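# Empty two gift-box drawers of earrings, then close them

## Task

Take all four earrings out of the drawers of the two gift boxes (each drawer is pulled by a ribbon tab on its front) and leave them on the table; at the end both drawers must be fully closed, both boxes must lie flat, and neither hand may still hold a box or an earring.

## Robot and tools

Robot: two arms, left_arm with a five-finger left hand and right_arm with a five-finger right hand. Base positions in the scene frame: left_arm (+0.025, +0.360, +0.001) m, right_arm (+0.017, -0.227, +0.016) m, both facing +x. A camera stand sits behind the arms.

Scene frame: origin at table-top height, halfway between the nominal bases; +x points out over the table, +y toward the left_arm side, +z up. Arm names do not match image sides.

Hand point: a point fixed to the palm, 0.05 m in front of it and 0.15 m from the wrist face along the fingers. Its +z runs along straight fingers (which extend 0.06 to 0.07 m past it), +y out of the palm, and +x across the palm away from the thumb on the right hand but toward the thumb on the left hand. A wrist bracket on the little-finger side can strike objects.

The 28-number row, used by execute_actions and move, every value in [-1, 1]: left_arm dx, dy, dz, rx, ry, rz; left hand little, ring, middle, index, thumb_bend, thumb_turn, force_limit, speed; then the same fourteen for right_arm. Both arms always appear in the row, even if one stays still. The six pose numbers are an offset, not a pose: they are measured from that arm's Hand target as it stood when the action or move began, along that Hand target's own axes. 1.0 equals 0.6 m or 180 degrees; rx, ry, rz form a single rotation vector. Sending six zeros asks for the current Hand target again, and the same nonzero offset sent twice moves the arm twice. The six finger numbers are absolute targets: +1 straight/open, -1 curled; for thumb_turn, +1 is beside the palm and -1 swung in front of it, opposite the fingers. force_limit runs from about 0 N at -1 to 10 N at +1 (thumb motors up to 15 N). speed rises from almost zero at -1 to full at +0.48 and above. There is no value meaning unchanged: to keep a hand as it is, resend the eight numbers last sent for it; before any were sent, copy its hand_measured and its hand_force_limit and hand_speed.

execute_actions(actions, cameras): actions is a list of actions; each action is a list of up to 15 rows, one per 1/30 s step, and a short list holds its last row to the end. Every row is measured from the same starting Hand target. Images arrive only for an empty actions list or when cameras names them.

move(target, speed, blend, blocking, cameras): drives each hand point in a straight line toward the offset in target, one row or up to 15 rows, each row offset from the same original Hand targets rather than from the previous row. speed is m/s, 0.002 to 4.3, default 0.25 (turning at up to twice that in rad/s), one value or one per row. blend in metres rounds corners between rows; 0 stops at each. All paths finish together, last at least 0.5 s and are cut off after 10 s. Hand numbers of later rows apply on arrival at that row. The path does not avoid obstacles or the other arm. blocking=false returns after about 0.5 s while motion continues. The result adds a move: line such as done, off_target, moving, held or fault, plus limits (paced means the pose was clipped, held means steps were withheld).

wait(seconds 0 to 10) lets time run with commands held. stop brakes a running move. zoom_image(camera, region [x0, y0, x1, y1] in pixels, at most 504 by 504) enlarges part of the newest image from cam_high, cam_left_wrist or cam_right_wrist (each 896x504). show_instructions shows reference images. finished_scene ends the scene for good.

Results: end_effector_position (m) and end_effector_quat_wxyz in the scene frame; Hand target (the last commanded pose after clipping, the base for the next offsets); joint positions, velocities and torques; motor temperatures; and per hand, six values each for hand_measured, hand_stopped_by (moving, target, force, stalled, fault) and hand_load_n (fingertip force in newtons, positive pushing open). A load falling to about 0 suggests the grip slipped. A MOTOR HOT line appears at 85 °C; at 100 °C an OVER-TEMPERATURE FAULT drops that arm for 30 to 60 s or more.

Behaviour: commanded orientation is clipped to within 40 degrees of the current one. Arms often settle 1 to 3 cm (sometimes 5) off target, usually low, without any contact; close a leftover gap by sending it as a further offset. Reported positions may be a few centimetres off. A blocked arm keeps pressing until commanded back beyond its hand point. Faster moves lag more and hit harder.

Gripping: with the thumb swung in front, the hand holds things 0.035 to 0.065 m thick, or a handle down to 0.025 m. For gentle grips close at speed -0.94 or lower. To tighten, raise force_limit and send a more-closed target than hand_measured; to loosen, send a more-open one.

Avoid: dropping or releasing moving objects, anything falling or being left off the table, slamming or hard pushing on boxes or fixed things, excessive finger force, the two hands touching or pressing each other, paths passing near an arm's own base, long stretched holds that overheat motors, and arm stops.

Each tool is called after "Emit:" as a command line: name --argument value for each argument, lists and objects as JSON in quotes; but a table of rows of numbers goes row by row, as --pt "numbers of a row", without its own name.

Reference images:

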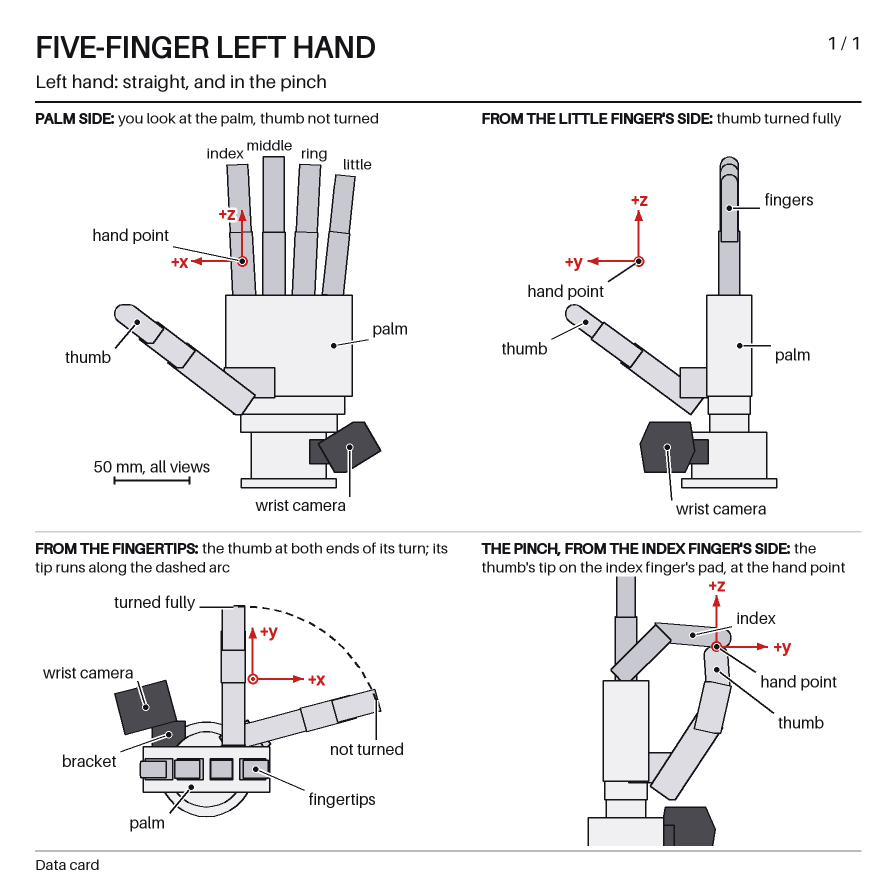

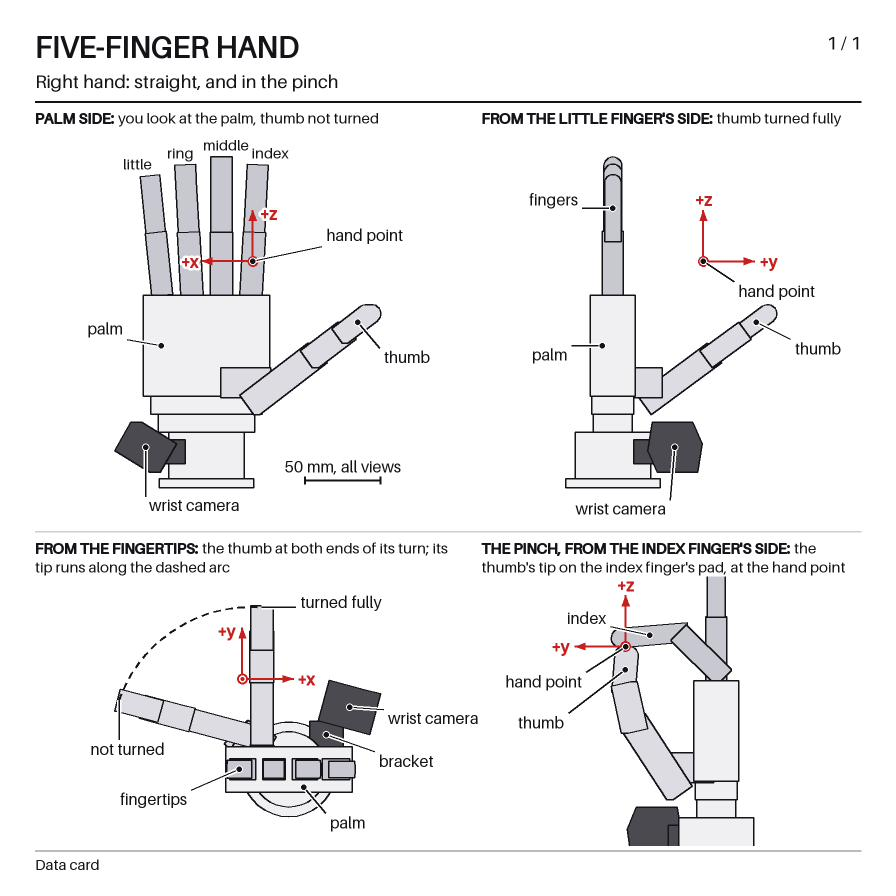

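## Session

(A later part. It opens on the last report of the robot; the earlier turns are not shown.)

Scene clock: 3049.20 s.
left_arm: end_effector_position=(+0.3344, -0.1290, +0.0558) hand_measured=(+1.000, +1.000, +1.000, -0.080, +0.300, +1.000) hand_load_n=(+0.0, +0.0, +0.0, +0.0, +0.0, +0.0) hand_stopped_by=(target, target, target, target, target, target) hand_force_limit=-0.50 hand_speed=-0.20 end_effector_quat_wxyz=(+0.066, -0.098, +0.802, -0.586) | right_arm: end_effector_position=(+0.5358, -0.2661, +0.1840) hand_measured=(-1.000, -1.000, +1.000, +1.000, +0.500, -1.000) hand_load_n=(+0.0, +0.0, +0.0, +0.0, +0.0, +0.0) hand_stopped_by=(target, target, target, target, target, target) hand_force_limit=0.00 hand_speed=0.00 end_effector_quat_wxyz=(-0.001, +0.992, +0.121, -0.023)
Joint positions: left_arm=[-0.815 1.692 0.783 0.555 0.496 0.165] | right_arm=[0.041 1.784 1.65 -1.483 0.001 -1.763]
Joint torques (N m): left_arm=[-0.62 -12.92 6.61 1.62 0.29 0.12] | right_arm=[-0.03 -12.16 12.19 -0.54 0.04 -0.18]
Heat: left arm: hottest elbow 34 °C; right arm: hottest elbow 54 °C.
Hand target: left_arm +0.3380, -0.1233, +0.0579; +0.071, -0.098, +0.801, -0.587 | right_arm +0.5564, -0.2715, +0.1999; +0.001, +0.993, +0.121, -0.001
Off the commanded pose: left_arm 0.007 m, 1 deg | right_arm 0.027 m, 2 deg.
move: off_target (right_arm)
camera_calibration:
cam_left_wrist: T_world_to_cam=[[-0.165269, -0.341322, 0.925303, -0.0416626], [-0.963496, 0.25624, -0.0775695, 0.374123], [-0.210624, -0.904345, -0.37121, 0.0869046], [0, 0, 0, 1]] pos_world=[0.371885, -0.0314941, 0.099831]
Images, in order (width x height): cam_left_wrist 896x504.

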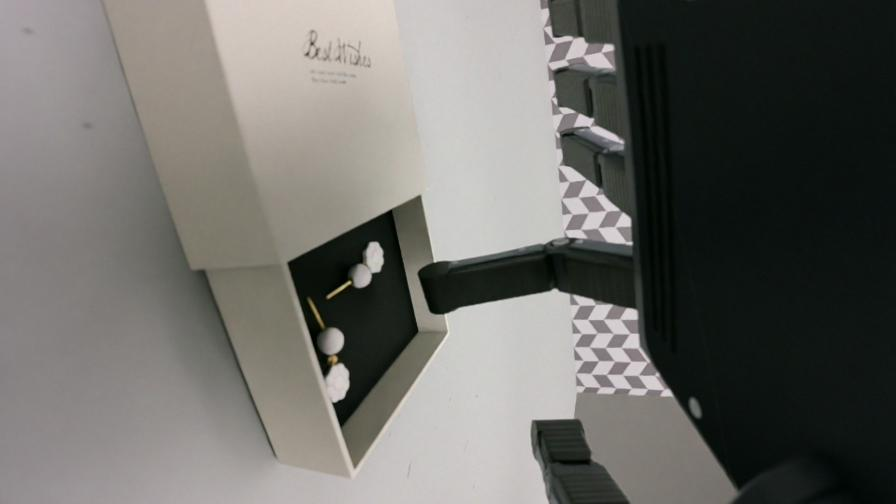

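Emit:
move --target '[0.0003,0.0397,0.0126,0,0,0, 1,1,1,-0.08,0.3,1,-0.5,-0.2, 0,0,0,0,0,0,-1,-1,1,1,0.5,-1,0,0]' --speed 0.06 --cameras '["cam_left_wrist"]'

Scene clock: 3071.07 s.
left_arm: end_effector_position=(+0.3339, -0.1285, +0.0417) hand_measured=(+1.000, +1.000, +1.000, -0.080, +0.300, +1.000) hand_load_n=(+0.0, +0.0, +0.0, +0.0, +0.0, -0.5) hand_stopped_by=(target, target, target, target, target, target) hand_force_limit=-0.50 hand_speed=-0.20 end_effector_quat_wxyz=(+0.068, -0.096, +0.799, -0.590) | right_arm: end_effector_position=(+0.5358, -0.2661, +0.1840) hand_measured=(-1.000, -1.000, +1.000, +1.000, +0.500, -1.000) hand_load_n=(+0.0, +0.0, +0.0, +0.0, +0.0, +0.0) hand_stopped_by=(target, target, target, target, target, target) hand_force_limit=0.00 hand_speed=0.00 end_effector_quat_wxyz=(-0.001, +0.992, +0.121, -0.023)
Joint positions: left_arm=[-0.815 1.73 0.769 0.619 0.496 0.165] | right_arm=[0.041 1.784 1.65 -1.483 0.001 -1.763]
Joint torques (N m): left_arm=[0.09 -10.99 6.52 2.07 0.27 0.14] | right_arm=[-0.03 -12.1 12.19 -0.55 0.04 -0.18]
Heat: left arm: hottest elbow 34 °C; right arm: hottest elbow 54 °C.
Hand target: left_arm +0.3378, -0.1234, +0.0330; +0.071, -0.098, +0.801, -0.587 | right_arm +0.5564, -0.2715, +0.1999; +0.001, +0.993, +0.121, -0.001
Off the commanded pose: left_arm 0.011 m, 1 deg | right_arm 0.027 m, 2 deg.
move: off_target (left_arm, right_arm)
camera_calibration:
cam_left_wrist: T_world_to_cam=[[-0.172634, -0.333623, 0.926765, -0.0251798], [-0.962842, 0.255547, -0.0873609, 0.372592], [-0.207686, -0.907409, -0.365342, 0.0803568], [0, 0, 0, 1]] pos_world=[0.371089, -0.0306987, 0.0852435]
Images, in order (width x height): cam_left_wrist 896x504.

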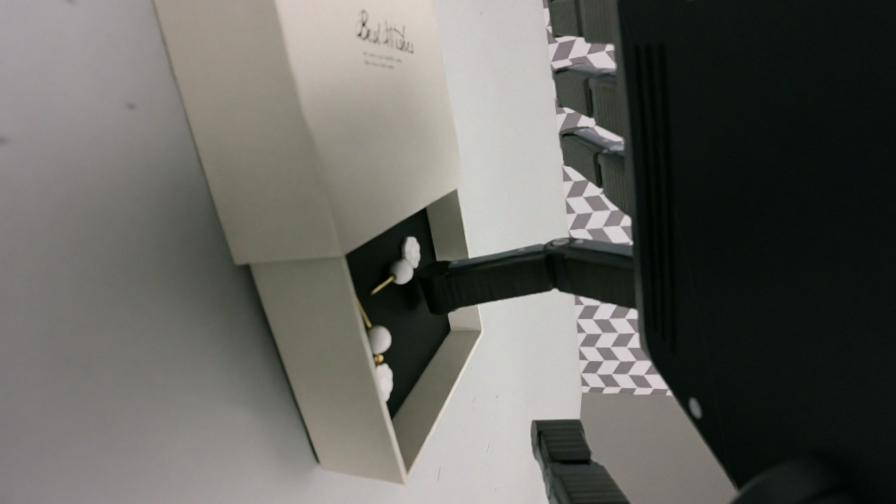

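Emit:
move --target '[-0.0247,-0.001,0.004,0,0,0, 1,1,1,-0.08,0.3,1,-0.5,-0.2, 0,0,0,0,0,0,-1,-1,1,1,0.5,-1,0,0]' --speed 0.04 --cameras '["cam_left_wrist"]'

Emit:
zoom_image --camera "cam_left_wrist" --region '[320, 200, 500, 420]'

Scene clock: 3080.83 s.
left_arm: end_effector_position=(+0.3405, -0.1209, +0.0365) hand_measured=(+1.000, +1.000, +1.000, -0.080, +0.300, +1.000) hand_load_n=(+0.0, +0.0, +0.0, +0.0, +0.0, +0.0) hand_stopped_by=(target, target, target, target, target, target) hand_force_limit=-0.50 hand_speed=-0.20 end_effector_quat_wxyz=(+0.065, -0.097, +0.800, -0.588) | right_arm: end_effector_position=(+0.5358, -0.2661, +0.1840) hand_measured=(-1.000, -1.000, +1.000, +1.000, +0.500, -1.000) hand_load_n=(+0.0, +0.0, +0.0, +0.0, +0.0, +0.0) hand_stopped_by=(target, target, target, target, target, target) hand_force_limit=0.00 hand_speed=0.00 end_effector_quat_wxyz=(-0.001, +0.992, +0.121, -0.023)
Joint positions: left_arm=[-0.791 1.741 0.769 0.619 0.522 0.17] | right_arm=[0.041 1.784 1.65 -1.483 0.001 -1.763]
Joint torques (N m): left_arm=[0.03 -10.93 8.87 1.4 0.21 0.16] | right_arm=[0.03 -12.04 12.22 -0.53 0.04 -0.18]
Heat: left arm: hottest elbow 34 °C; right arm: hottest elbow 54 °C.
Hand target: left_arm +0.3528, -0.1222, +0.0329; +0.071, -0.098, +0.801, -0.587 | right_arm +0.5564, -0.2715, +0.1999; +0.001, +0.993, +0.121, -0.001
Off the commanded pose: left_arm 0.013 m, 1 deg | right_arm 0.027 m, 2 deg.
move: off_target (left_arm, right_arm)
camera_calibration:
cam_left_wrist: T_world_to_cam=[[-0.165067, -0.336129, 0.927238, -0.0196233], [-0.963135, 0.257418, -0.0781418, 0.376491], [-0.212422, -0.905954, -0.366229, 0.0885426], [0, 0, 0, 1]] pos_world=[0.378181, -0.0232962, 0.080042]
Images, in order (width x height): cam_left_wrist 896x504.

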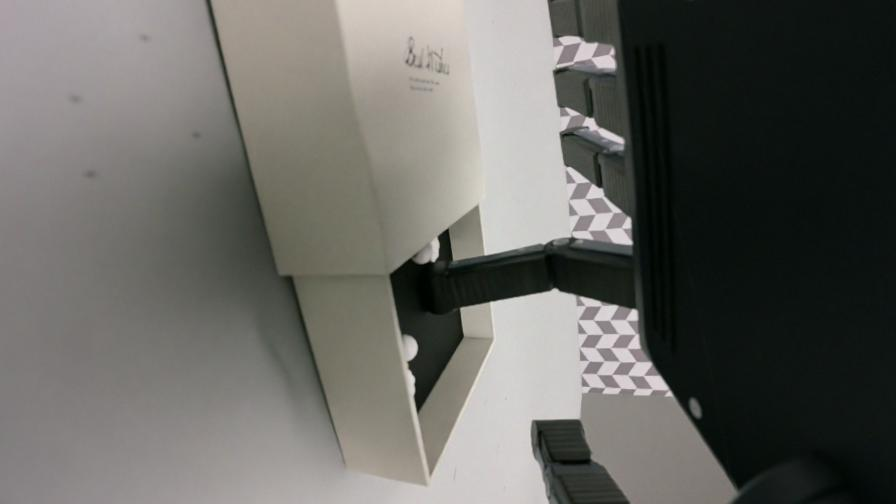

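Scaled by 2.291 from the camera's 896x504 image, which has a finer 1280x720 frame.

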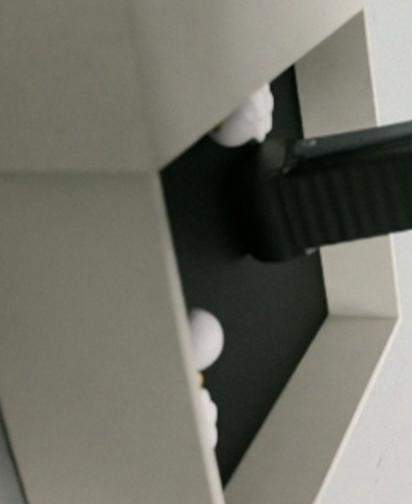

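Emit:
move --target '[0,-0.0477,-0.0152,0,0,0, 1,1,1,-0.08,0.3,1,-0.5,-0.2, 0,0,0,0,0,0,-1,-1,1,1,0.5,-1,0,0]' --speed 0.08 --cameras '["cam_left_wrist"]'

Emit:
zoom_image --camera "cam_left_wrist" --region '[280, 200, 480, 420]'

Scene clock: 3088.57 s.
left_arm: end_effector_position=(+0.3360, -0.1148, +0.0451) hand_measured=(+1.000, +1.000, +1.000, -0.080, +0.300, +1.000) hand_load_n=(-0.5, -0.5, +0.0, +0.0, +0.0, +0.0) hand_stopped_by=(target, target, target, target, target, target) hand_force_limit=-0.50 hand_speed=-0.20 end_effector_quat_wxyz=(+0.057, -0.103, +0.809, -0.576) | right_arm: end_effector_position=(+0.5358, -0.2661, +0.1840) hand_measured=(-1.000, -1.000, +1.000, +1.000, +0.500, -1.000) hand_load_n=(+0.0, +0.0, +0.0, +0.0, +0.0, +0.0) hand_stopped_by=(target, target, target, target, target, target) hand_force_limit=0.00 hand_speed=0.00 end_effector_quat_wxyz=(-0.001, +0.992, +0.121, -0.023)
Joint positions: left_arm=[-0.789 1.695 0.769 0.536 0.522 0.174] | right_arm=[0.041 1.784 1.65 -1.483 0.001 -1.763]
Joint torques (N m): left_arm=[-0.21 -12.75 10.59 1.24 0.23 0.16] | right_arm=[0.03 -12.1 12.19 -0.53 0.04 -0.18]
Heat: left arm: hottest elbow 34 °C; right arm: hottest elbow 54 °C.
Hand target: left_arm +0.3529, -0.1221, +0.0629; +0.071, -0.098, +0.801, -0.587 | right_arm +0.5564, -0.2715, +0.1999; +0.001, +0.993, +0.121, -0.001
Off the commanded pose: left_arm 0.026 m, 2 deg | right_arm 0.027 m, 2 deg.
move: off_target (left_arm, right_arm)
camera_calibration:
cam_left_wrist: T_world_to_cam=[[-0.1443, -0.360976, 0.921344, -0.0358603], [-0.964659, 0.258774, -0.0496981, 0.370677], [-0.22048, -0.895954, -0.385559, 0.100993], [0, 0, 0, 1]] pos_world=[0.374669, -0.0183809, 0.0904004]
Images, in order (width x height): cam_left_wrist 896x504.

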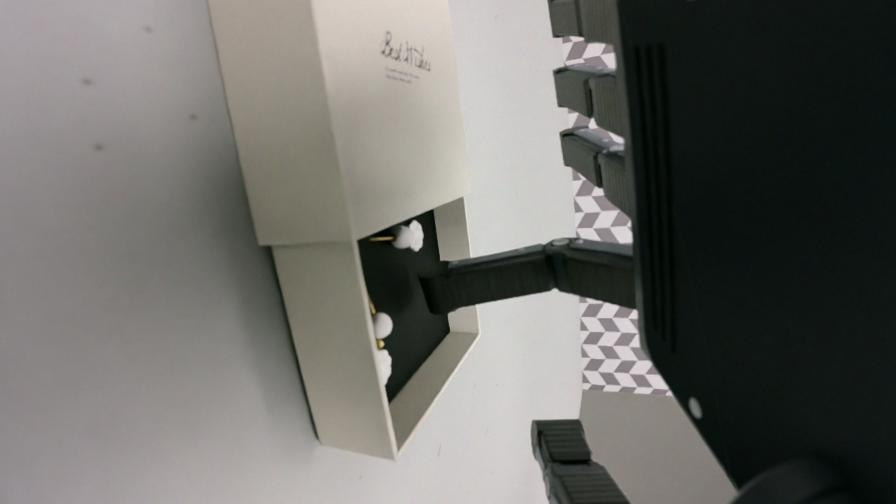

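Scaled by 2.291 from the camera's 896x504 image, which has a finer 1280x720 frame.

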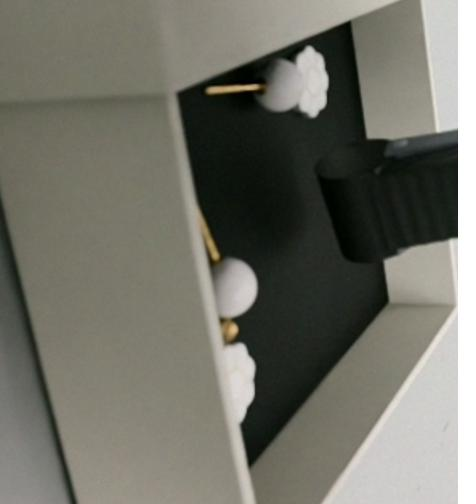

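Emit:
move --target '[0.0,-0.022,-0.012,0,0,0, 1,1,1,-0.08,0.3,1,-0.5,-0.2, 0,0,0,0,0,0,-1,-1,1,1,0.5,-1,0,0]' --speed 0.08 --cameras '["cam_left_wrist"]'

Emit:
zoom_image --camera "cam_left_wrist" --region '[230, 160, 500, 460]'

Scene clock: 3229.20 s.
left_arm: end_effector_position=(+0.3349, -0.1116, +0.0583) hand_measured=(+1.000, +1.000, +1.000, -0.080, +0.300, +1.000) hand_load_n=(+0.0, +0.0, +0.0, +0.0, +0.0, -0.5) hand_stopped_by=(target, target, target, target, target, target) hand_force_limit=-0.50 hand_speed=-0.20 end_effector_quat_wxyz=(+0.057, -0.104, +0.809, -0.575) | right_arm: end_effector_position=(+0.5358, -0.2661, +0.1840) hand_measured=(-1.000, -1.000, +1.000, +1.000, +0.500, -1.000) hand_load_n=(+0.0, +0.0, +0.0, +0.0, +0.0, +0.0) hand_stopped_by=(target, target, target, target, target, target) hand_force_limit=0.00 hand_speed=0.00 end_effector_quat_wxyz=(-0.001, +0.992, +0.121, -0.023)
Joint positions: left_arm=[-0.786 1.655 0.769 0.493 0.523 0.176] | right_arm=[0.041 1.784 1.65 -1.483 0.001 -1.763]
Joint torques (N m): left_arm=[-0.03 -12.34 11.03 1.18 0.31 0.12] | right_arm=[-0.09 -12.1 12.22 -0.55 0.04 -0.18]
Motor temperatures (°C): left_arm=[26 30 36 26 27 25] | right_arm=[26 31 55 25 27 26]
Heat: left arm: hottest elbow 36 °C; right arm: hottest elbow 55 °C.
Hand target: left_arm +0.3521, -0.1194, +0.0776; +0.071, -0.098, +0.801, -0.587 | right_arm +0.5564, -0.2715, +0.1999; +0.001, +0.993, +0.121, -0.001
Off the commanded pose: left_arm 0.027 m, 2 deg | right_arm 0.027 m, 2 deg.
move: off_target (left_arm, right_arm)
camera_calibration:
cam_left_wrist: T_world_to_cam=[[-0.142864, -0.363116, 0.920726, -0.0476549], [-0.965007, 0.257781, -0.0480716, 0.369422], [-0.21989, -0.895375, -0.387237, 0.108618], [0, 0, 0, 1]] pos_world=[0.373571, -0.0152802, 0.103697]
Images, in order (width x height): cam_left_wrist 896x504.

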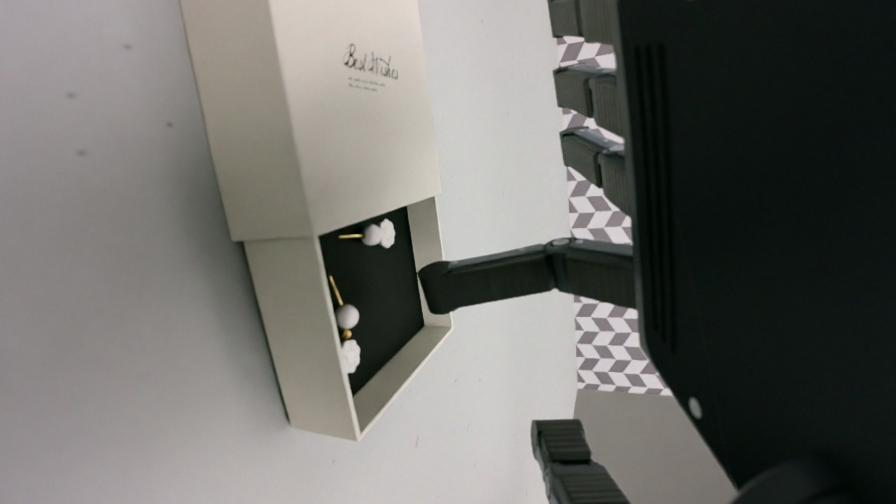

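Scaled by 1.680 from the camera's 896x504 image, which has a finer 1280x720 frame.

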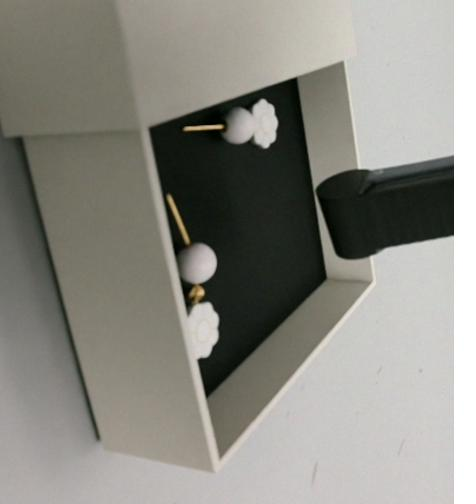

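Emit:
move --target '[0,0,0,0,0,0, -1,-1,1,-0.08,0.3,1,-0.5,-0.2, -0.1337,-0.1677,0.1083,0,0,0,-1,-1,1,1,0.5,-1,0,0]' --speed 0.12 --cameras '["cam_high"]'

Scene clock: 3279.07 s.
left_arm: end_effector_position=(+0.3351, -0.1115, +0.0582) hand_measured=(-1.000, -1.000, +1.000, -0.080, +0.300, +1.000) hand_load_n=(+0.0, +0.0, +0.0, +0.0, +0.0, +0.0) hand_stopped_by=(target, target, target, target, target, target) hand_force_limit=-0.50 hand_speed=-0.20 end_effector_quat_wxyz=(+0.057, -0.104, +0.810, -0.575) | right_arm: end_effector_position=(+0.4548, -0.1971, +0.1250) hand_measured=(-1.000, -1.000, +1.000, +1.000, +0.500, -1.000) hand_load_n=(+0.5, +0.0, +0.0, +0.0, +0.0, +0.0) hand_stopped_by=(target, target, target, target, target, target) hand_force_limit=0.00 hand_speed=0.00 end_effector_quat_wxyz=(+0.001, +0.992, +0.122, -0.017)
Joint positions: left_arm=[-0.786 1.655 0.769 0.493 0.523 0.177] | right_arm=[0.199 1.63 1.288 -1.263 -0.001 -1.607]
Joint torques (N m): left_arm=[0.09 -12.51 11.04 1.24 0.28 0.13] | right_arm=[1.44 -13.1 6.52 0.08 0.05 0.06]
Motor temperatures (°C): left_arm=[26 30 36 26 27 25] | right_arm=[26 31 55 25 27 26]
Heat: left arm: hottest elbow 36 °C; right arm: hottest elbow 55 °C.
Hand target: left_arm +0.3523, -0.1193, +0.0776; +0.071, -0.098, +0.801, -0.587 | right_arm +0.4542, -0.1931, +0.1351; +0.000, +0.993, +0.121, -0.001
Off the commanded pose: left_arm 0.027 m, 2 deg | right_arm 0.011 m, 2 deg.
move: off_target (left_arm, right_arm)
Images, in order (width x height): cam_high 896x504.

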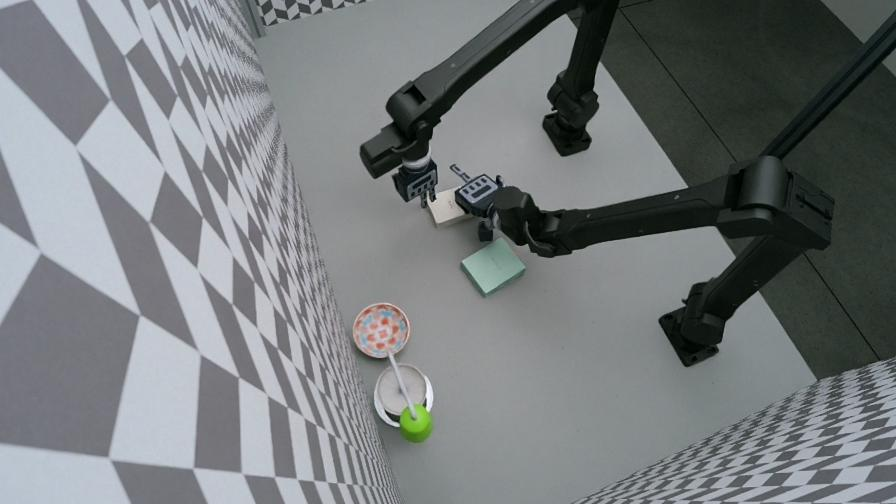

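Emit:
zoom_image --camera "cam_high" --region '[370, 130, 540, 260]'

Scaled by 2.965 from the camera's 896x504 image, which has a finer 1280x720 frame.

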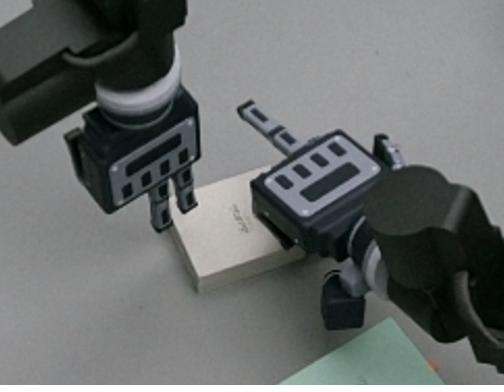

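Emit:
move --target '[0,0,0,0,0,0, -1,-1,1,-0.08,0.3,1,-0.5,-0.2, -0.0243,-0.006,0.025,0,0,0,-1,-1,1,1,0.5,-1,0,0]' --speed 0.06 --cameras '["cam_high","cam_right_wrist"]'

Emit:
zoom_image --camera "cam_high" --region '[370, 130, 540, 260]'

Scene clock: 3302.90 s.
left_arm: end_effector_position=(+0.3351, -0.1115, +0.0582) hand_measured=(-1.000, -1.000, +1.000, -0.080, +0.300, +1.000) hand_load_n=(+0.0, +0.0, +0.0, +0.0, +0.0, +0.0) hand_stopped_by=(target, target, target, target, target, target) hand_force_limit=-0.50 hand_speed=-0.20 end_effector_quat_wxyz=(+0.057, -0.104, +0.810, -0.575) | right_arm: end_effector_position=(+0.4395, -0.1987, +0.1104) hand_measured=(-1.000, -1.000, +1.000, +1.000, +0.500, -1.000) hand_load_n=(+0.0, +0.5, +0.0, +0.0, +0.0, +0.0) hand_stopped_by=(target, target, target, target, target, target) hand_force_limit=0.00 hand_speed=0.00 end_effector_quat_wxyz=(+0.001, +0.993, +0.120, -0.017)
Joint positions: left_arm=[-0.786 1.655 0.769 0.493 0.523 0.177] | right_arm=[0.202 1.607 1.219 -1.217 -0.001 -1.599]
Joint torques (N m): left_arm=[0.15 -12.34 10.97 1.1 0.3 0.11] | right_arm=[1.73 -12.69 6.37 0.09 0.05 0.05]
Heat: left arm: hottest elbow 37 °C; right arm: hottest elbow 52 °C.
Hand target: left_arm +0.3523, -0.1193, +0.0776; +0.071, -0.098, +0.801, -0.587 | right_arm +0.4391, -0.1931, +0.1200; +0.000, +0.993, +0.121, -0.001
Off the commanded pose: left_arm 0.027 m, 2 deg | right_arm 0.011 m, 2 deg.
move: off_target (left_arm, right_arm)
camera_calibration:
cam_right_wrist: T_world_to_cam=[[0.489432, -0.872005, -0.00796441, -0.387638], [-0.795084, -0.449972, 0.406653, 0.236172], [-0.358187, -0.192696, -0.913548, 0.331379], [0, 0, 0, 1]] pos_world=[0.496195, -0.167895, 0.203603]
Images, in order (width x height): cam_high 896x504, cam_right_wrist 896x504.

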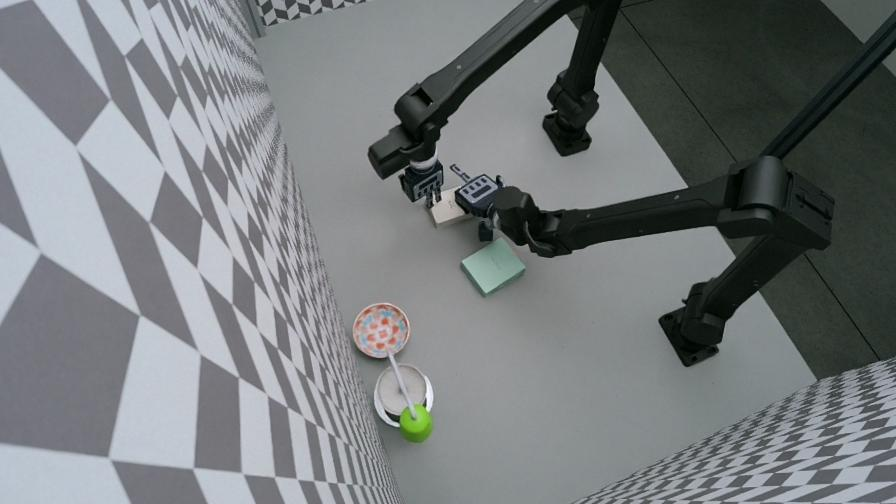

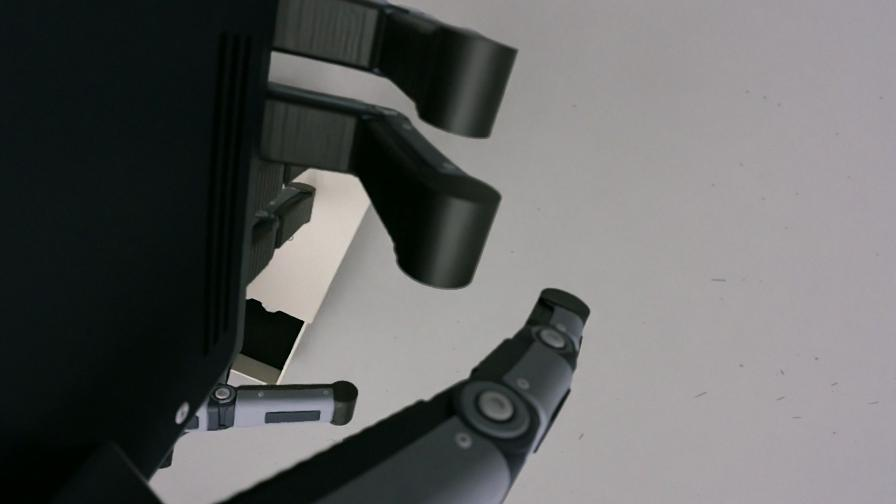

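Scaled by 2.965 from the camera's 896x504 image, which has a finer 1280x720 frame.

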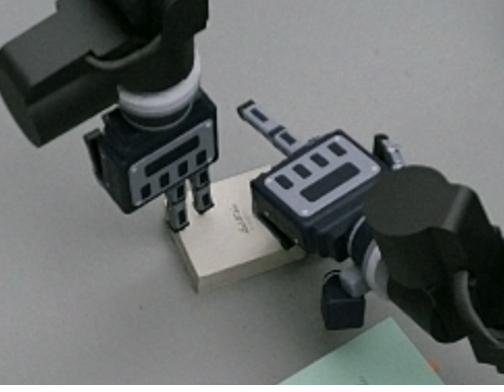

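Emit:
move --target '[0,0,0,0,0,0, -1,-1,1,-0.08,0.3,1,-0.5,-0.2, 0,0,0.0583,0,0,0,-1,-1,1,1,0.5,-1,0,0]' --speed 0.04 --cameras '["cam_left_wrist"]'

Emit:
zoom_image --camera "cam_left_wrist" --region '[230, 160, 500, 460]'

Scene clock: 3311.83 s.
left_arm: end_effector_position=(+0.3353, -0.1114, +0.0584) hand_measured=(-1.000, -1.000, +1.000, -0.080, +0.300, +1.000) hand_load_n=(+0.0, +0.0, +0.0, +0.5, +0.0, +0.0) hand_stopped_by=(target, target, target, target, target, target) hand_force_limit=-0.50 hand_speed=-0.20 end_effector_quat_wxyz=(+0.057, -0.104, +0.809, -0.575) | right_arm: end_effector_position=(+0.4424, -0.1983, +0.1034) hand_measured=(-1.000, -1.000, +1.000, +1.000, +0.500, -1.000) hand_load_n=(+0.0, +0.0, +0.0, +0.0, -0.5, +0.0) hand_stopped_by=(target, target, target, target, target, target) hand_force_limit=0.00 hand_speed=0.00 end_effector_quat_wxyz=(+0.000, +0.993, +0.120, +0.004)
Joint positions: left_arm=[-0.786 1.655 0.769 0.493 0.523 0.177] | right_arm=[0.202 1.592 1.184 -1.155 0 -1.599]
Joint torques (N m): left_arm=[0.09 -12.4 11.04 1.28 0.3 0.11] | right_arm=[1.73 -8.7 4.82 1.35 0.03 0.06]
Motor temperatures (°C): left_arm=[26 30 37 26 27 25] | right_arm=[26 31 50 25 27 26]
Heat: left arm: hottest elbow 37 °C; right arm: hottest elbow 50 °C.
Hand target: left_arm +0.3522, -0.1193, +0.0777; +0.071, -0.098, +0.801, -0.587 | right_arm +0.4392, -0.1931, +0.0852; +0.001, +0.993, +0.121, -0.001
Off the commanded pose: left_arm 0.027 m, 2 deg | right_arm 0.019 m, 1 deg.
move: off_target (left_arm, right_arm)
camera_calibration:
cam_left_wrist: T_world_to_cam=[[-0.143279, -0.363335, 0.920575, -0.047427], [-0.965107, 0.257293, -0.0486607, 0.369732], [-0.219178, -0.895426, -0.387522, 0.108754], [0, 0, 0, 1]] pos_world=[0.373872, -0.0149804, 0.103796]
Images, in order (width x height): cam_left_wrist 896x504.

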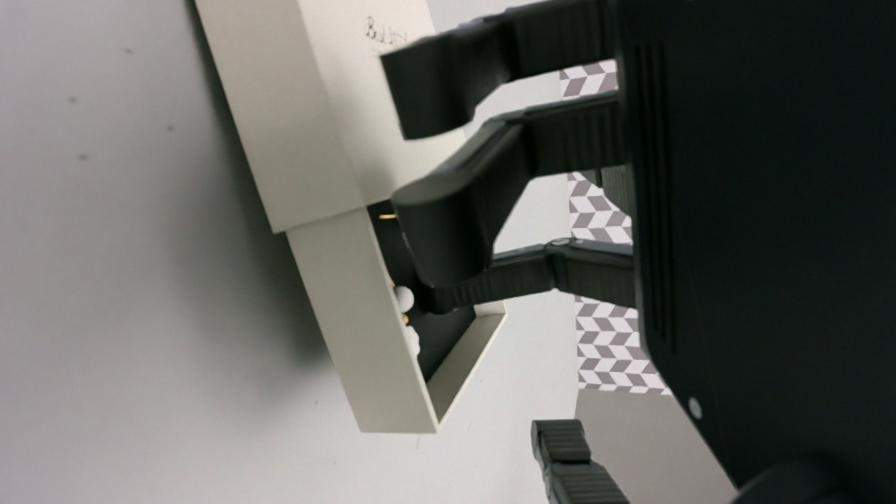

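Scaled by 1.680 from the camera's 896x504 image, which has a finer 1280x720 frame.

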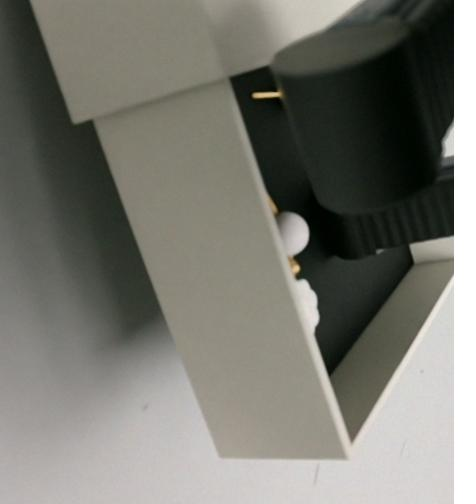

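Emit:
wait --seconds 0.1 --cameras '["cam_high","cam_right_wrist"]'

Emit:
zoom_image --camera "cam_high" --region '[370, 130, 540, 260]'

Scene clock: 3330.23 s.
left_arm: end_effector_position=(+0.3353, -0.1114, +0.0584) hand_measured=(-1.000, -1.000, +1.000, -0.080, +0.300, +1.000) hand_load_n=(+0.0, +0.0, +0.0, +0.0, +0.0, +0.0) hand_stopped_by=(target, target, target, target, target, target) hand_force_limit=-0.50 hand_speed=-0.20 end_effector_quat_wxyz=(+0.057, -0.104, +0.809, -0.575) | right_arm: end_effector_position=(+0.4423, -0.1983, +0.1033) hand_measured=(-1.000, -1.000, +1.000, +1.000, +0.500, -1.000) hand_load_n=(+0.0, +0.5, +0.0, +0.0, +0.0, +0.0) hand_stopped_by=(target, target, target, target, target, target) hand_force_limit=0.00 hand_speed=0.00 end_effector_quat_wxyz=(+0.000, +0.993, +0.120, +0.004)
Joint positions: left_arm=[-0.786 1.655 0.769 0.493 0.523 0.177] | right_arm=[0.202 1.592 1.184 -1.155 0 -1.599]
Joint torques (N m): left_arm=[-0.32 -12.86 11 1.25 0.27 0.11] | right_arm=[1.73 -8.7 4.85 1.32 0.03 0.06]
Heat: left arm: hottest elbow 37 °C; right arm: hottest elbow 48 °C.
Hand target: left_arm +0.3522, -0.1193, +0.0777; +0.071, -0.098, +0.801, -0.587 | right_arm +0.4390, -0.1932, +0.0851; +0.001, +0.993, +0.121, -0.001
Off the commanded pose: left_arm 0.027 m, 2 deg | right_arm 0.019 m, 1 deg.
wait: 0.10 s; at rest from the start
camera_calibration:
cam_right_wrist: T_world_to_cam=[[0.489429, -0.872025, 0.00563477, -0.390123], [-0.811282, -0.452947, 0.369676, 0.251796], [-0.319814, -0.185501, -0.929144, 0.311955], [0, 0, 0, 1]] pos_world=[0.494983, -0.168279, 0.198966]
Images, in order (width x height): cam_high 896x504, cam_right_wrist 896x504.

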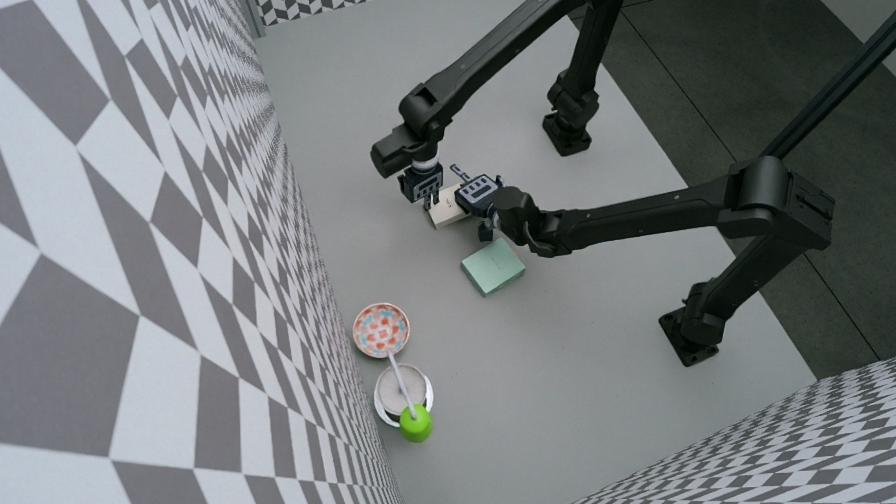

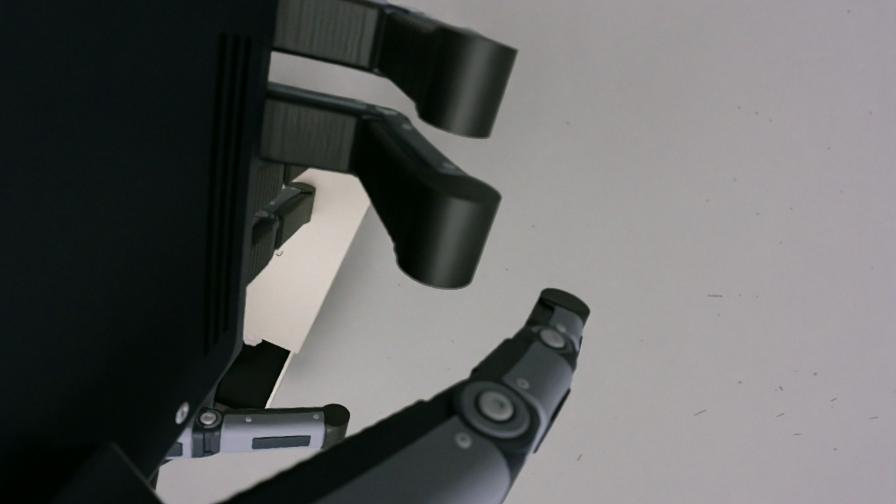

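Scaled by 2.965 from the camera's 896x504 image, which has a finer 1280x720 frame.

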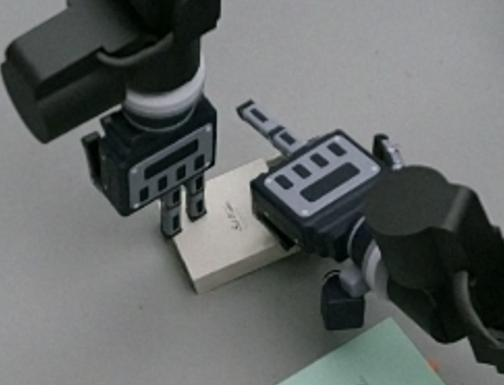

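Emit:
move --pt "0 0 0 0 0 0 -1 -1 1 -0.08 0.3 1 -0.5 -0.2 0 0 -0.0583 0 0 0 -1 -1 1 1 0.5 -1 0 0" --pt "0 0 0 0 0 0 -1 -1 1 -0.08 0.3 1 -0.5 -0.2 0.0405 0.0237 -0.0583 0 0 0 -1 -1 1 1 0.5 -1 0 0" --speed 0.06 --cameras '["cam_high","cam_left_wrist"]'

Emit:
zoom_image --camera "cam_high" --region '[370, 130, 540, 260]'

Scene clock: 3409.57 s.
left_arm: end_effector_position=(+0.3353, -0.1114, +0.0584) hand_measured=(-1.000, -1.000, +1.000, -0.080, +0.300, +1.000) hand_load_n=(+0.0, +0.0, +0.0, +0.0, +0.0, +0.0) hand_stopped_by=(target, target, target, target, target, target) hand_force_limit=-0.50 hand_speed=-0.20 end_effector_quat_wxyz=(+0.057, -0.104, +0.809, -0.575) | right_arm: end_effector_position=(+0.4412, -0.1999, +0.1056) hand_measured=(-1.000, -1.000, +1.000, +1.000, +0.500, -1.000) hand_load_n=(+0.0, +0.0, +0.0, +0.0, +0.0, +0.0) hand_stopped_by=(target, target, target, target, target, target) hand_force_limit=0.00 hand_speed=0.00 end_effector_quat_wxyz=(+0.002, +0.992, +0.122, -0.022)
Joint positions: left_arm=[-0.786 1.655 0.769 0.493 0.523 0.177] | right_arm=[0.199 1.622 1.222 -1.215 0 -1.606]
Joint torques (N m): left_arm=[0.09 -12.22 11.03 1.2 0.29 0.12] | right_arm=[-0.21 -9.58 11.36 -0.54 0.07 -0.18]
Motor temperatures (°C): left_arm=[26 30 37 26 27 25] | right_arm=[26 30 44 25 27 26]
Heat: left arm: hottest elbow 37 °C; right arm: hottest elbow 44 °C.
Hand target: left_arm +0.3522, -0.1193, +0.0777; +0.071, -0.098, +0.801, -0.587 | right_arm +0.4661, -0.2011, +0.1201; +0.001, +0.993, +0.121, -0.001
Off the commanded pose: left_arm 0.027 m, 2 deg | right_arm 0.029 m, 2 deg.
move: off_target (left_arm, right_arm)
camera_calibration:
cam_left_wrist: T_world_to_cam=[[-0.143279, -0.363335, 0.920575, -0.047427], [-0.965107, 0.257293, -0.0486607, 0.369732], [-0.219178, -0.895426, -0.387522, 0.108754], [0, 0, 0, 1]] pos_world=[0.373872, -0.0149804, 0.103796]
Images, in order (width x height): cam_high 896x504, cam_left_wrist 896x504.

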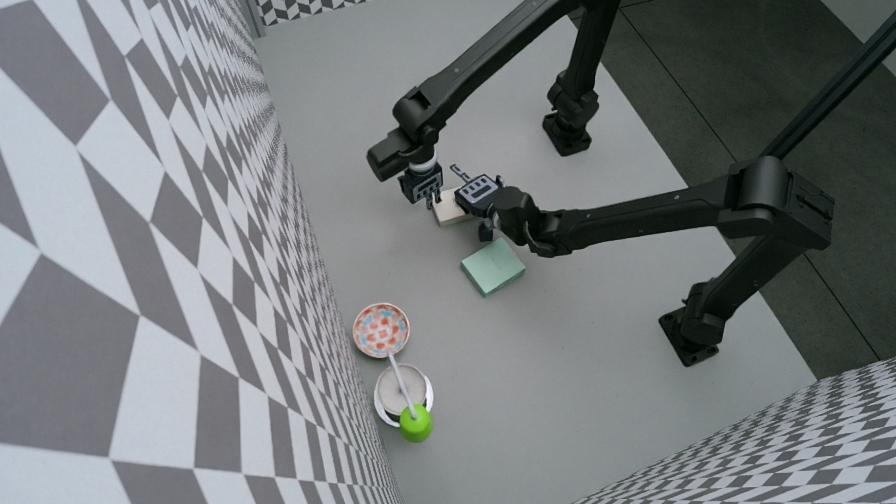

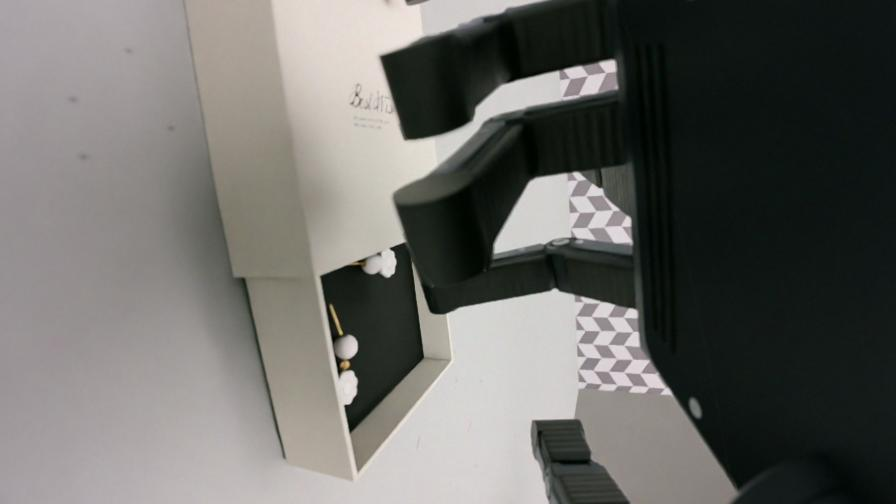

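Scaled by 2.965 from the camera's 896x504 image, which has a finer 1280x720 frame.

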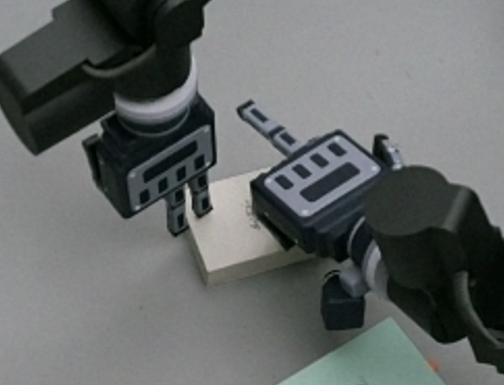

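Emit:
move --target '[0,0,0,0,0,0, -1,-1,1,-0.08,0.3,1,-0.5,-0.2, 0.06,0.06,-0.09,0,0,0,-1,-1,1,1,0.5,-1,0,0]' --speed 0.15

Emit:
move --target '[0,0,0,0,0,0, 1,1,1,-0.08,0.3,1,-0.5,-0.2, 0,0,0,0,0,0,-1,-1,1,1,0.5,-1,0,0]' --speed 0.15 --cameras '["cam_left_wrist"]'

Emit:
zoom_image --camera "cam_left_wrist" --region '[230, 160, 500, 500]'

Scene clock: 3495.63 s.
left_arm: end_effector_position=(+0.3353, -0.1114, +0.0584) hand_measured=(-1.000, -1.000, +1.000, -0.080, +0.300, +1.000) hand_load_n=(+0.0, +0.0, +0.0, +0.0, +0.0, +0.0) hand_stopped_by=(target, target, target, target, target, target) hand_force_limit=-0.50 hand_speed=-0.20 end_effector_quat_wxyz=(+0.057, -0.104, +0.809, -0.575) | right_arm: end_effector_position=(+0.4871, -0.2261, +0.1573) hand_measured=(-1.000, -1.000, +1.000, +1.000, +0.500, -1.000) hand_load_n=(+0.0, +0.0, +0.0, -0.5, +0.0, +0.0) hand_stopped_by=(target, target, target, target, target, target) hand_force_limit=0.00 hand_speed=0.00 end_effector_quat_wxyz=(+0.002, +0.992, +0.120, -0.024)
Joint positions: left_arm=[-0.786 1.655 0.769 0.493 0.523 0.177] | right_arm=[0.128 1.683 1.443 -1.378 0.003 -1.673]
Joint torques (N m): left_arm=[0.21 -12.28 10.92 1.17 0.29 0.13] | right_arm=[0.09 -10.87 11.97 -0.54 -0.06 -0.18]
Motor temperatures (°C): left_arm=[26 30 38 26 27 25] | right_arm=[26 29 54 25 27 26]
Heat: left arm: hottest elbow 38 °C; right arm: hottest elbow 54 °C.
Hand target: left_arm +0.3522, -0.1193, +0.0777; +0.071, -0.098, +0.801, -0.587 | right_arm +0.5099, -0.2274, +0.1739; +0.001, +0.993, +0.121, -0.001
Off the commanded pose: left_arm 0.027 m, 2 deg | right_arm 0.028 m, 3 deg.
move: off_target (left_arm, right_arm)

Scene clock: 3496.83 s.
left_arm: end_effector_position=(+0.3353, -0.1114, +0.0584) hand_measured=(+1.000, +1.000, +1.000, -0.080, +0.300, +1.000) hand_load_n=(+0.0, +0.0, +0.0, +0.0, +0.0, -0.5) hand_stopped_by=(target, target, target, target, target, target) hand_force_limit=-0.50 hand_speed=-0.20 end_effector_quat_wxyz=(+0.058, -0.104, +0.809, -0.575) | right_arm: end_effector_position=(+0.4871, -0.2262, +0.1573) hand_measured=(-1.000, -1.000, +1.000, +1.000, +0.500, -1.000) hand_load_n=(+0.0, +0.0, +0.0, +0.0, +0.0, +0.0) hand_stopped_by=(target, target, target, target, target, target) hand_force_limit=0.00 hand_speed=0.00 end_effector_quat_wxyz=(+0.002, +0.992, +0.120, -0.024)
Joint positions: left_arm=[-0.786 1.655 0.769 0.493 0.523 0.177] | right_arm=[0.128 1.683 1.443 -1.378 0.003 -1.673]
Joint torques (N m): left_arm=[0.44 -12.4 11.02 1.14 0.31 0.13] | right_arm=[0.15 -10.81 11.97 -0.55 -0.06 -0.18]
Heat: left arm: hottest elbow 38 °C; right arm: hottest elbow 53 °C.
Hand target: left_arm +0.3522, -0.1193, +0.0777; +0.071, -0.098, +0.801, -0.587 | right_arm +0.5098, -0.2274, +0.1739; +0.001, +0.993, +0.121, -0.002
Off the commanded pose: left_arm 0.027 m, 2 deg | right_arm 0.028 m, 3 deg.
move: off_target (left_arm, right_arm)
camera_calibration:
cam_left_wrist: T_world_to_cam=[[-0.143746, -0.36334, 0.920501, -0.0473364], [-0.965036, 0.257484, -0.0490668, 0.369755], [-0.219186, -0.895369, -0.387648, 0.10881], [0, 0, 0, 1]] pos_world=[0.373872, -0.0149802, 0.103896]
Images, in order (width x height): cam_left_wrist 896x504.

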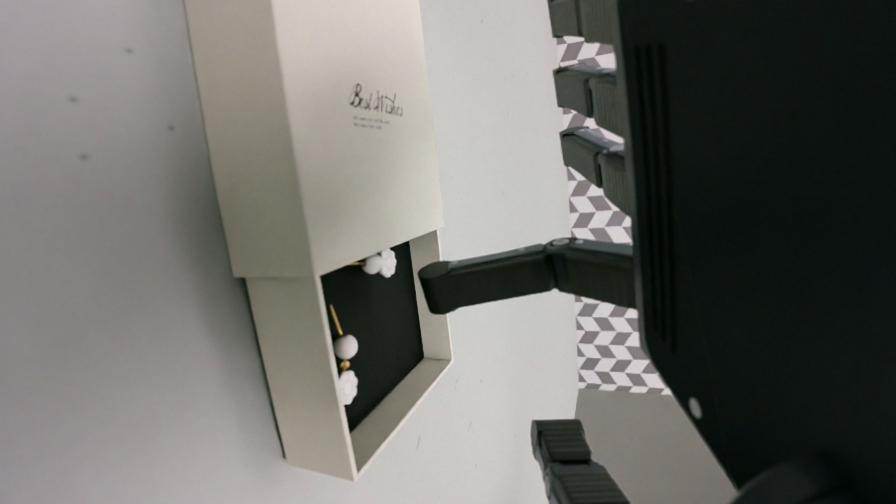

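Scaled by 1.482 from the camera's 896x504 image, which has a finer 1280x720 frame.

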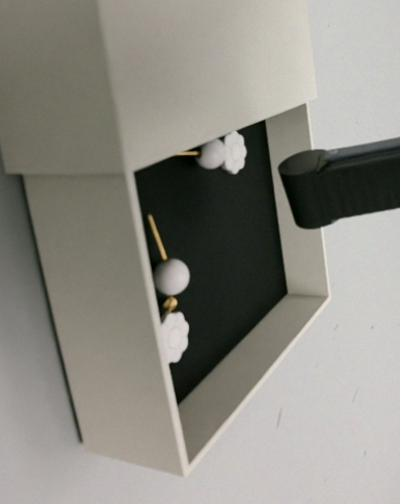

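Emit:
move --target '[0.0037,0.0338,0.0178,0,0,0, 1,1,1,-0.08,0.3,1,-0.5,-0.2, 0,0,0,0,0,0,-1,-1,1,1,0.5,-1,0,0]' --speed 0.06 --cameras '["cam_left_wrist"]'

Emit:
zoom_image --camera "cam_left_wrist" --region '[280, 160, 500, 440]'

Scene clock: 3533.97 s.
left_arm: end_effector_position=(+0.3384, -0.1140, +0.0480) hand_measured=(+1.000, +1.000, +1.000, -0.080, +0.300, +1.000) hand_load_n=(+0.0, +0.0, +0.0, +0.0, +0.0, +0.0) hand_stopped_by=(target, target, target, target, target, target) hand_force_limit=-0.50 hand_speed=-0.20 end_effector_quat_wxyz=(+0.061, -0.103, +0.807, -0.578) | right_arm: end_effector_position=(+0.4871, -0.2262, +0.1573) hand_measured=(-1.000, -1.000, +1.000, +1.000, +0.500, -1.000) hand_load_n=(+0.0, +0.0, +0.0, +0.0, +0.0, +0.0) hand_stopped_by=(target, target, target, target, target, target) hand_force_limit=0.00 hand_speed=0.00 end_effector_quat_wxyz=(+0.002, +0.992, +0.120, -0.024)
Joint positions: left_arm=[-0.786 1.69 0.769 0.538 0.522 0.177] | right_arm=[0.128 1.683 1.443 -1.378 0.003 -1.673]
Joint torques (N m): left_arm=[-0.85 -10.87 10.07 1.98 0.06 0.07] | right_arm=[0.09 -10.93 11.96 -0.54 -0.06 -0.18]
Heat: left arm: hottest elbow 38 °C; right arm: hottest elbow 51 °C.
Hand target: left_arm +0.3510, -0.1238, +0.0551; +0.071, -0.098, +0.801, -0.587 | right_arm +0.5098, -0.2274, +0.1739; +0.001, +0.993, +0.121, -0.002
Off the commanded pose: left_arm 0.017 m, 2 deg | right_arm 0.028 m, 3 deg.
move: off_target (left_arm, right_arm)
camera_calibration:
cam_left_wrist: T_world_to_cam=[[-0.149732, -0.357938, 0.921662, -0.0356266], [-0.965116, 0.255407, -0.0576012, 0.373124], [-0.214781, -0.898136, -0.383694, 0.10106], [0, 0, 0, 1]] pos_world=[0.37648, -0.0172849, 0.0931042]
Images, in order (width x height): cam_left_wrist 896x504.

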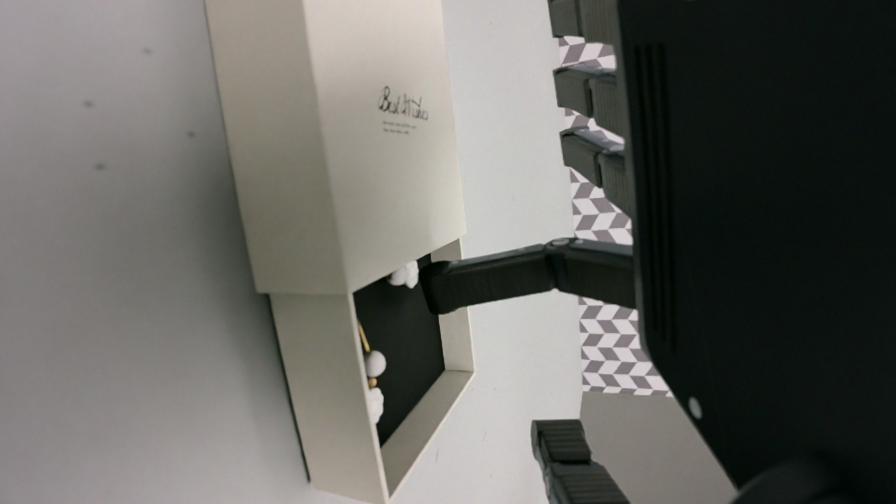

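Scaled by 1.800 from the camera's 896x504 image, which has a finer 1280x720 frame.

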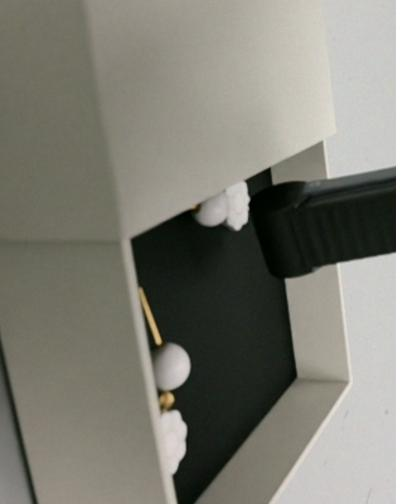

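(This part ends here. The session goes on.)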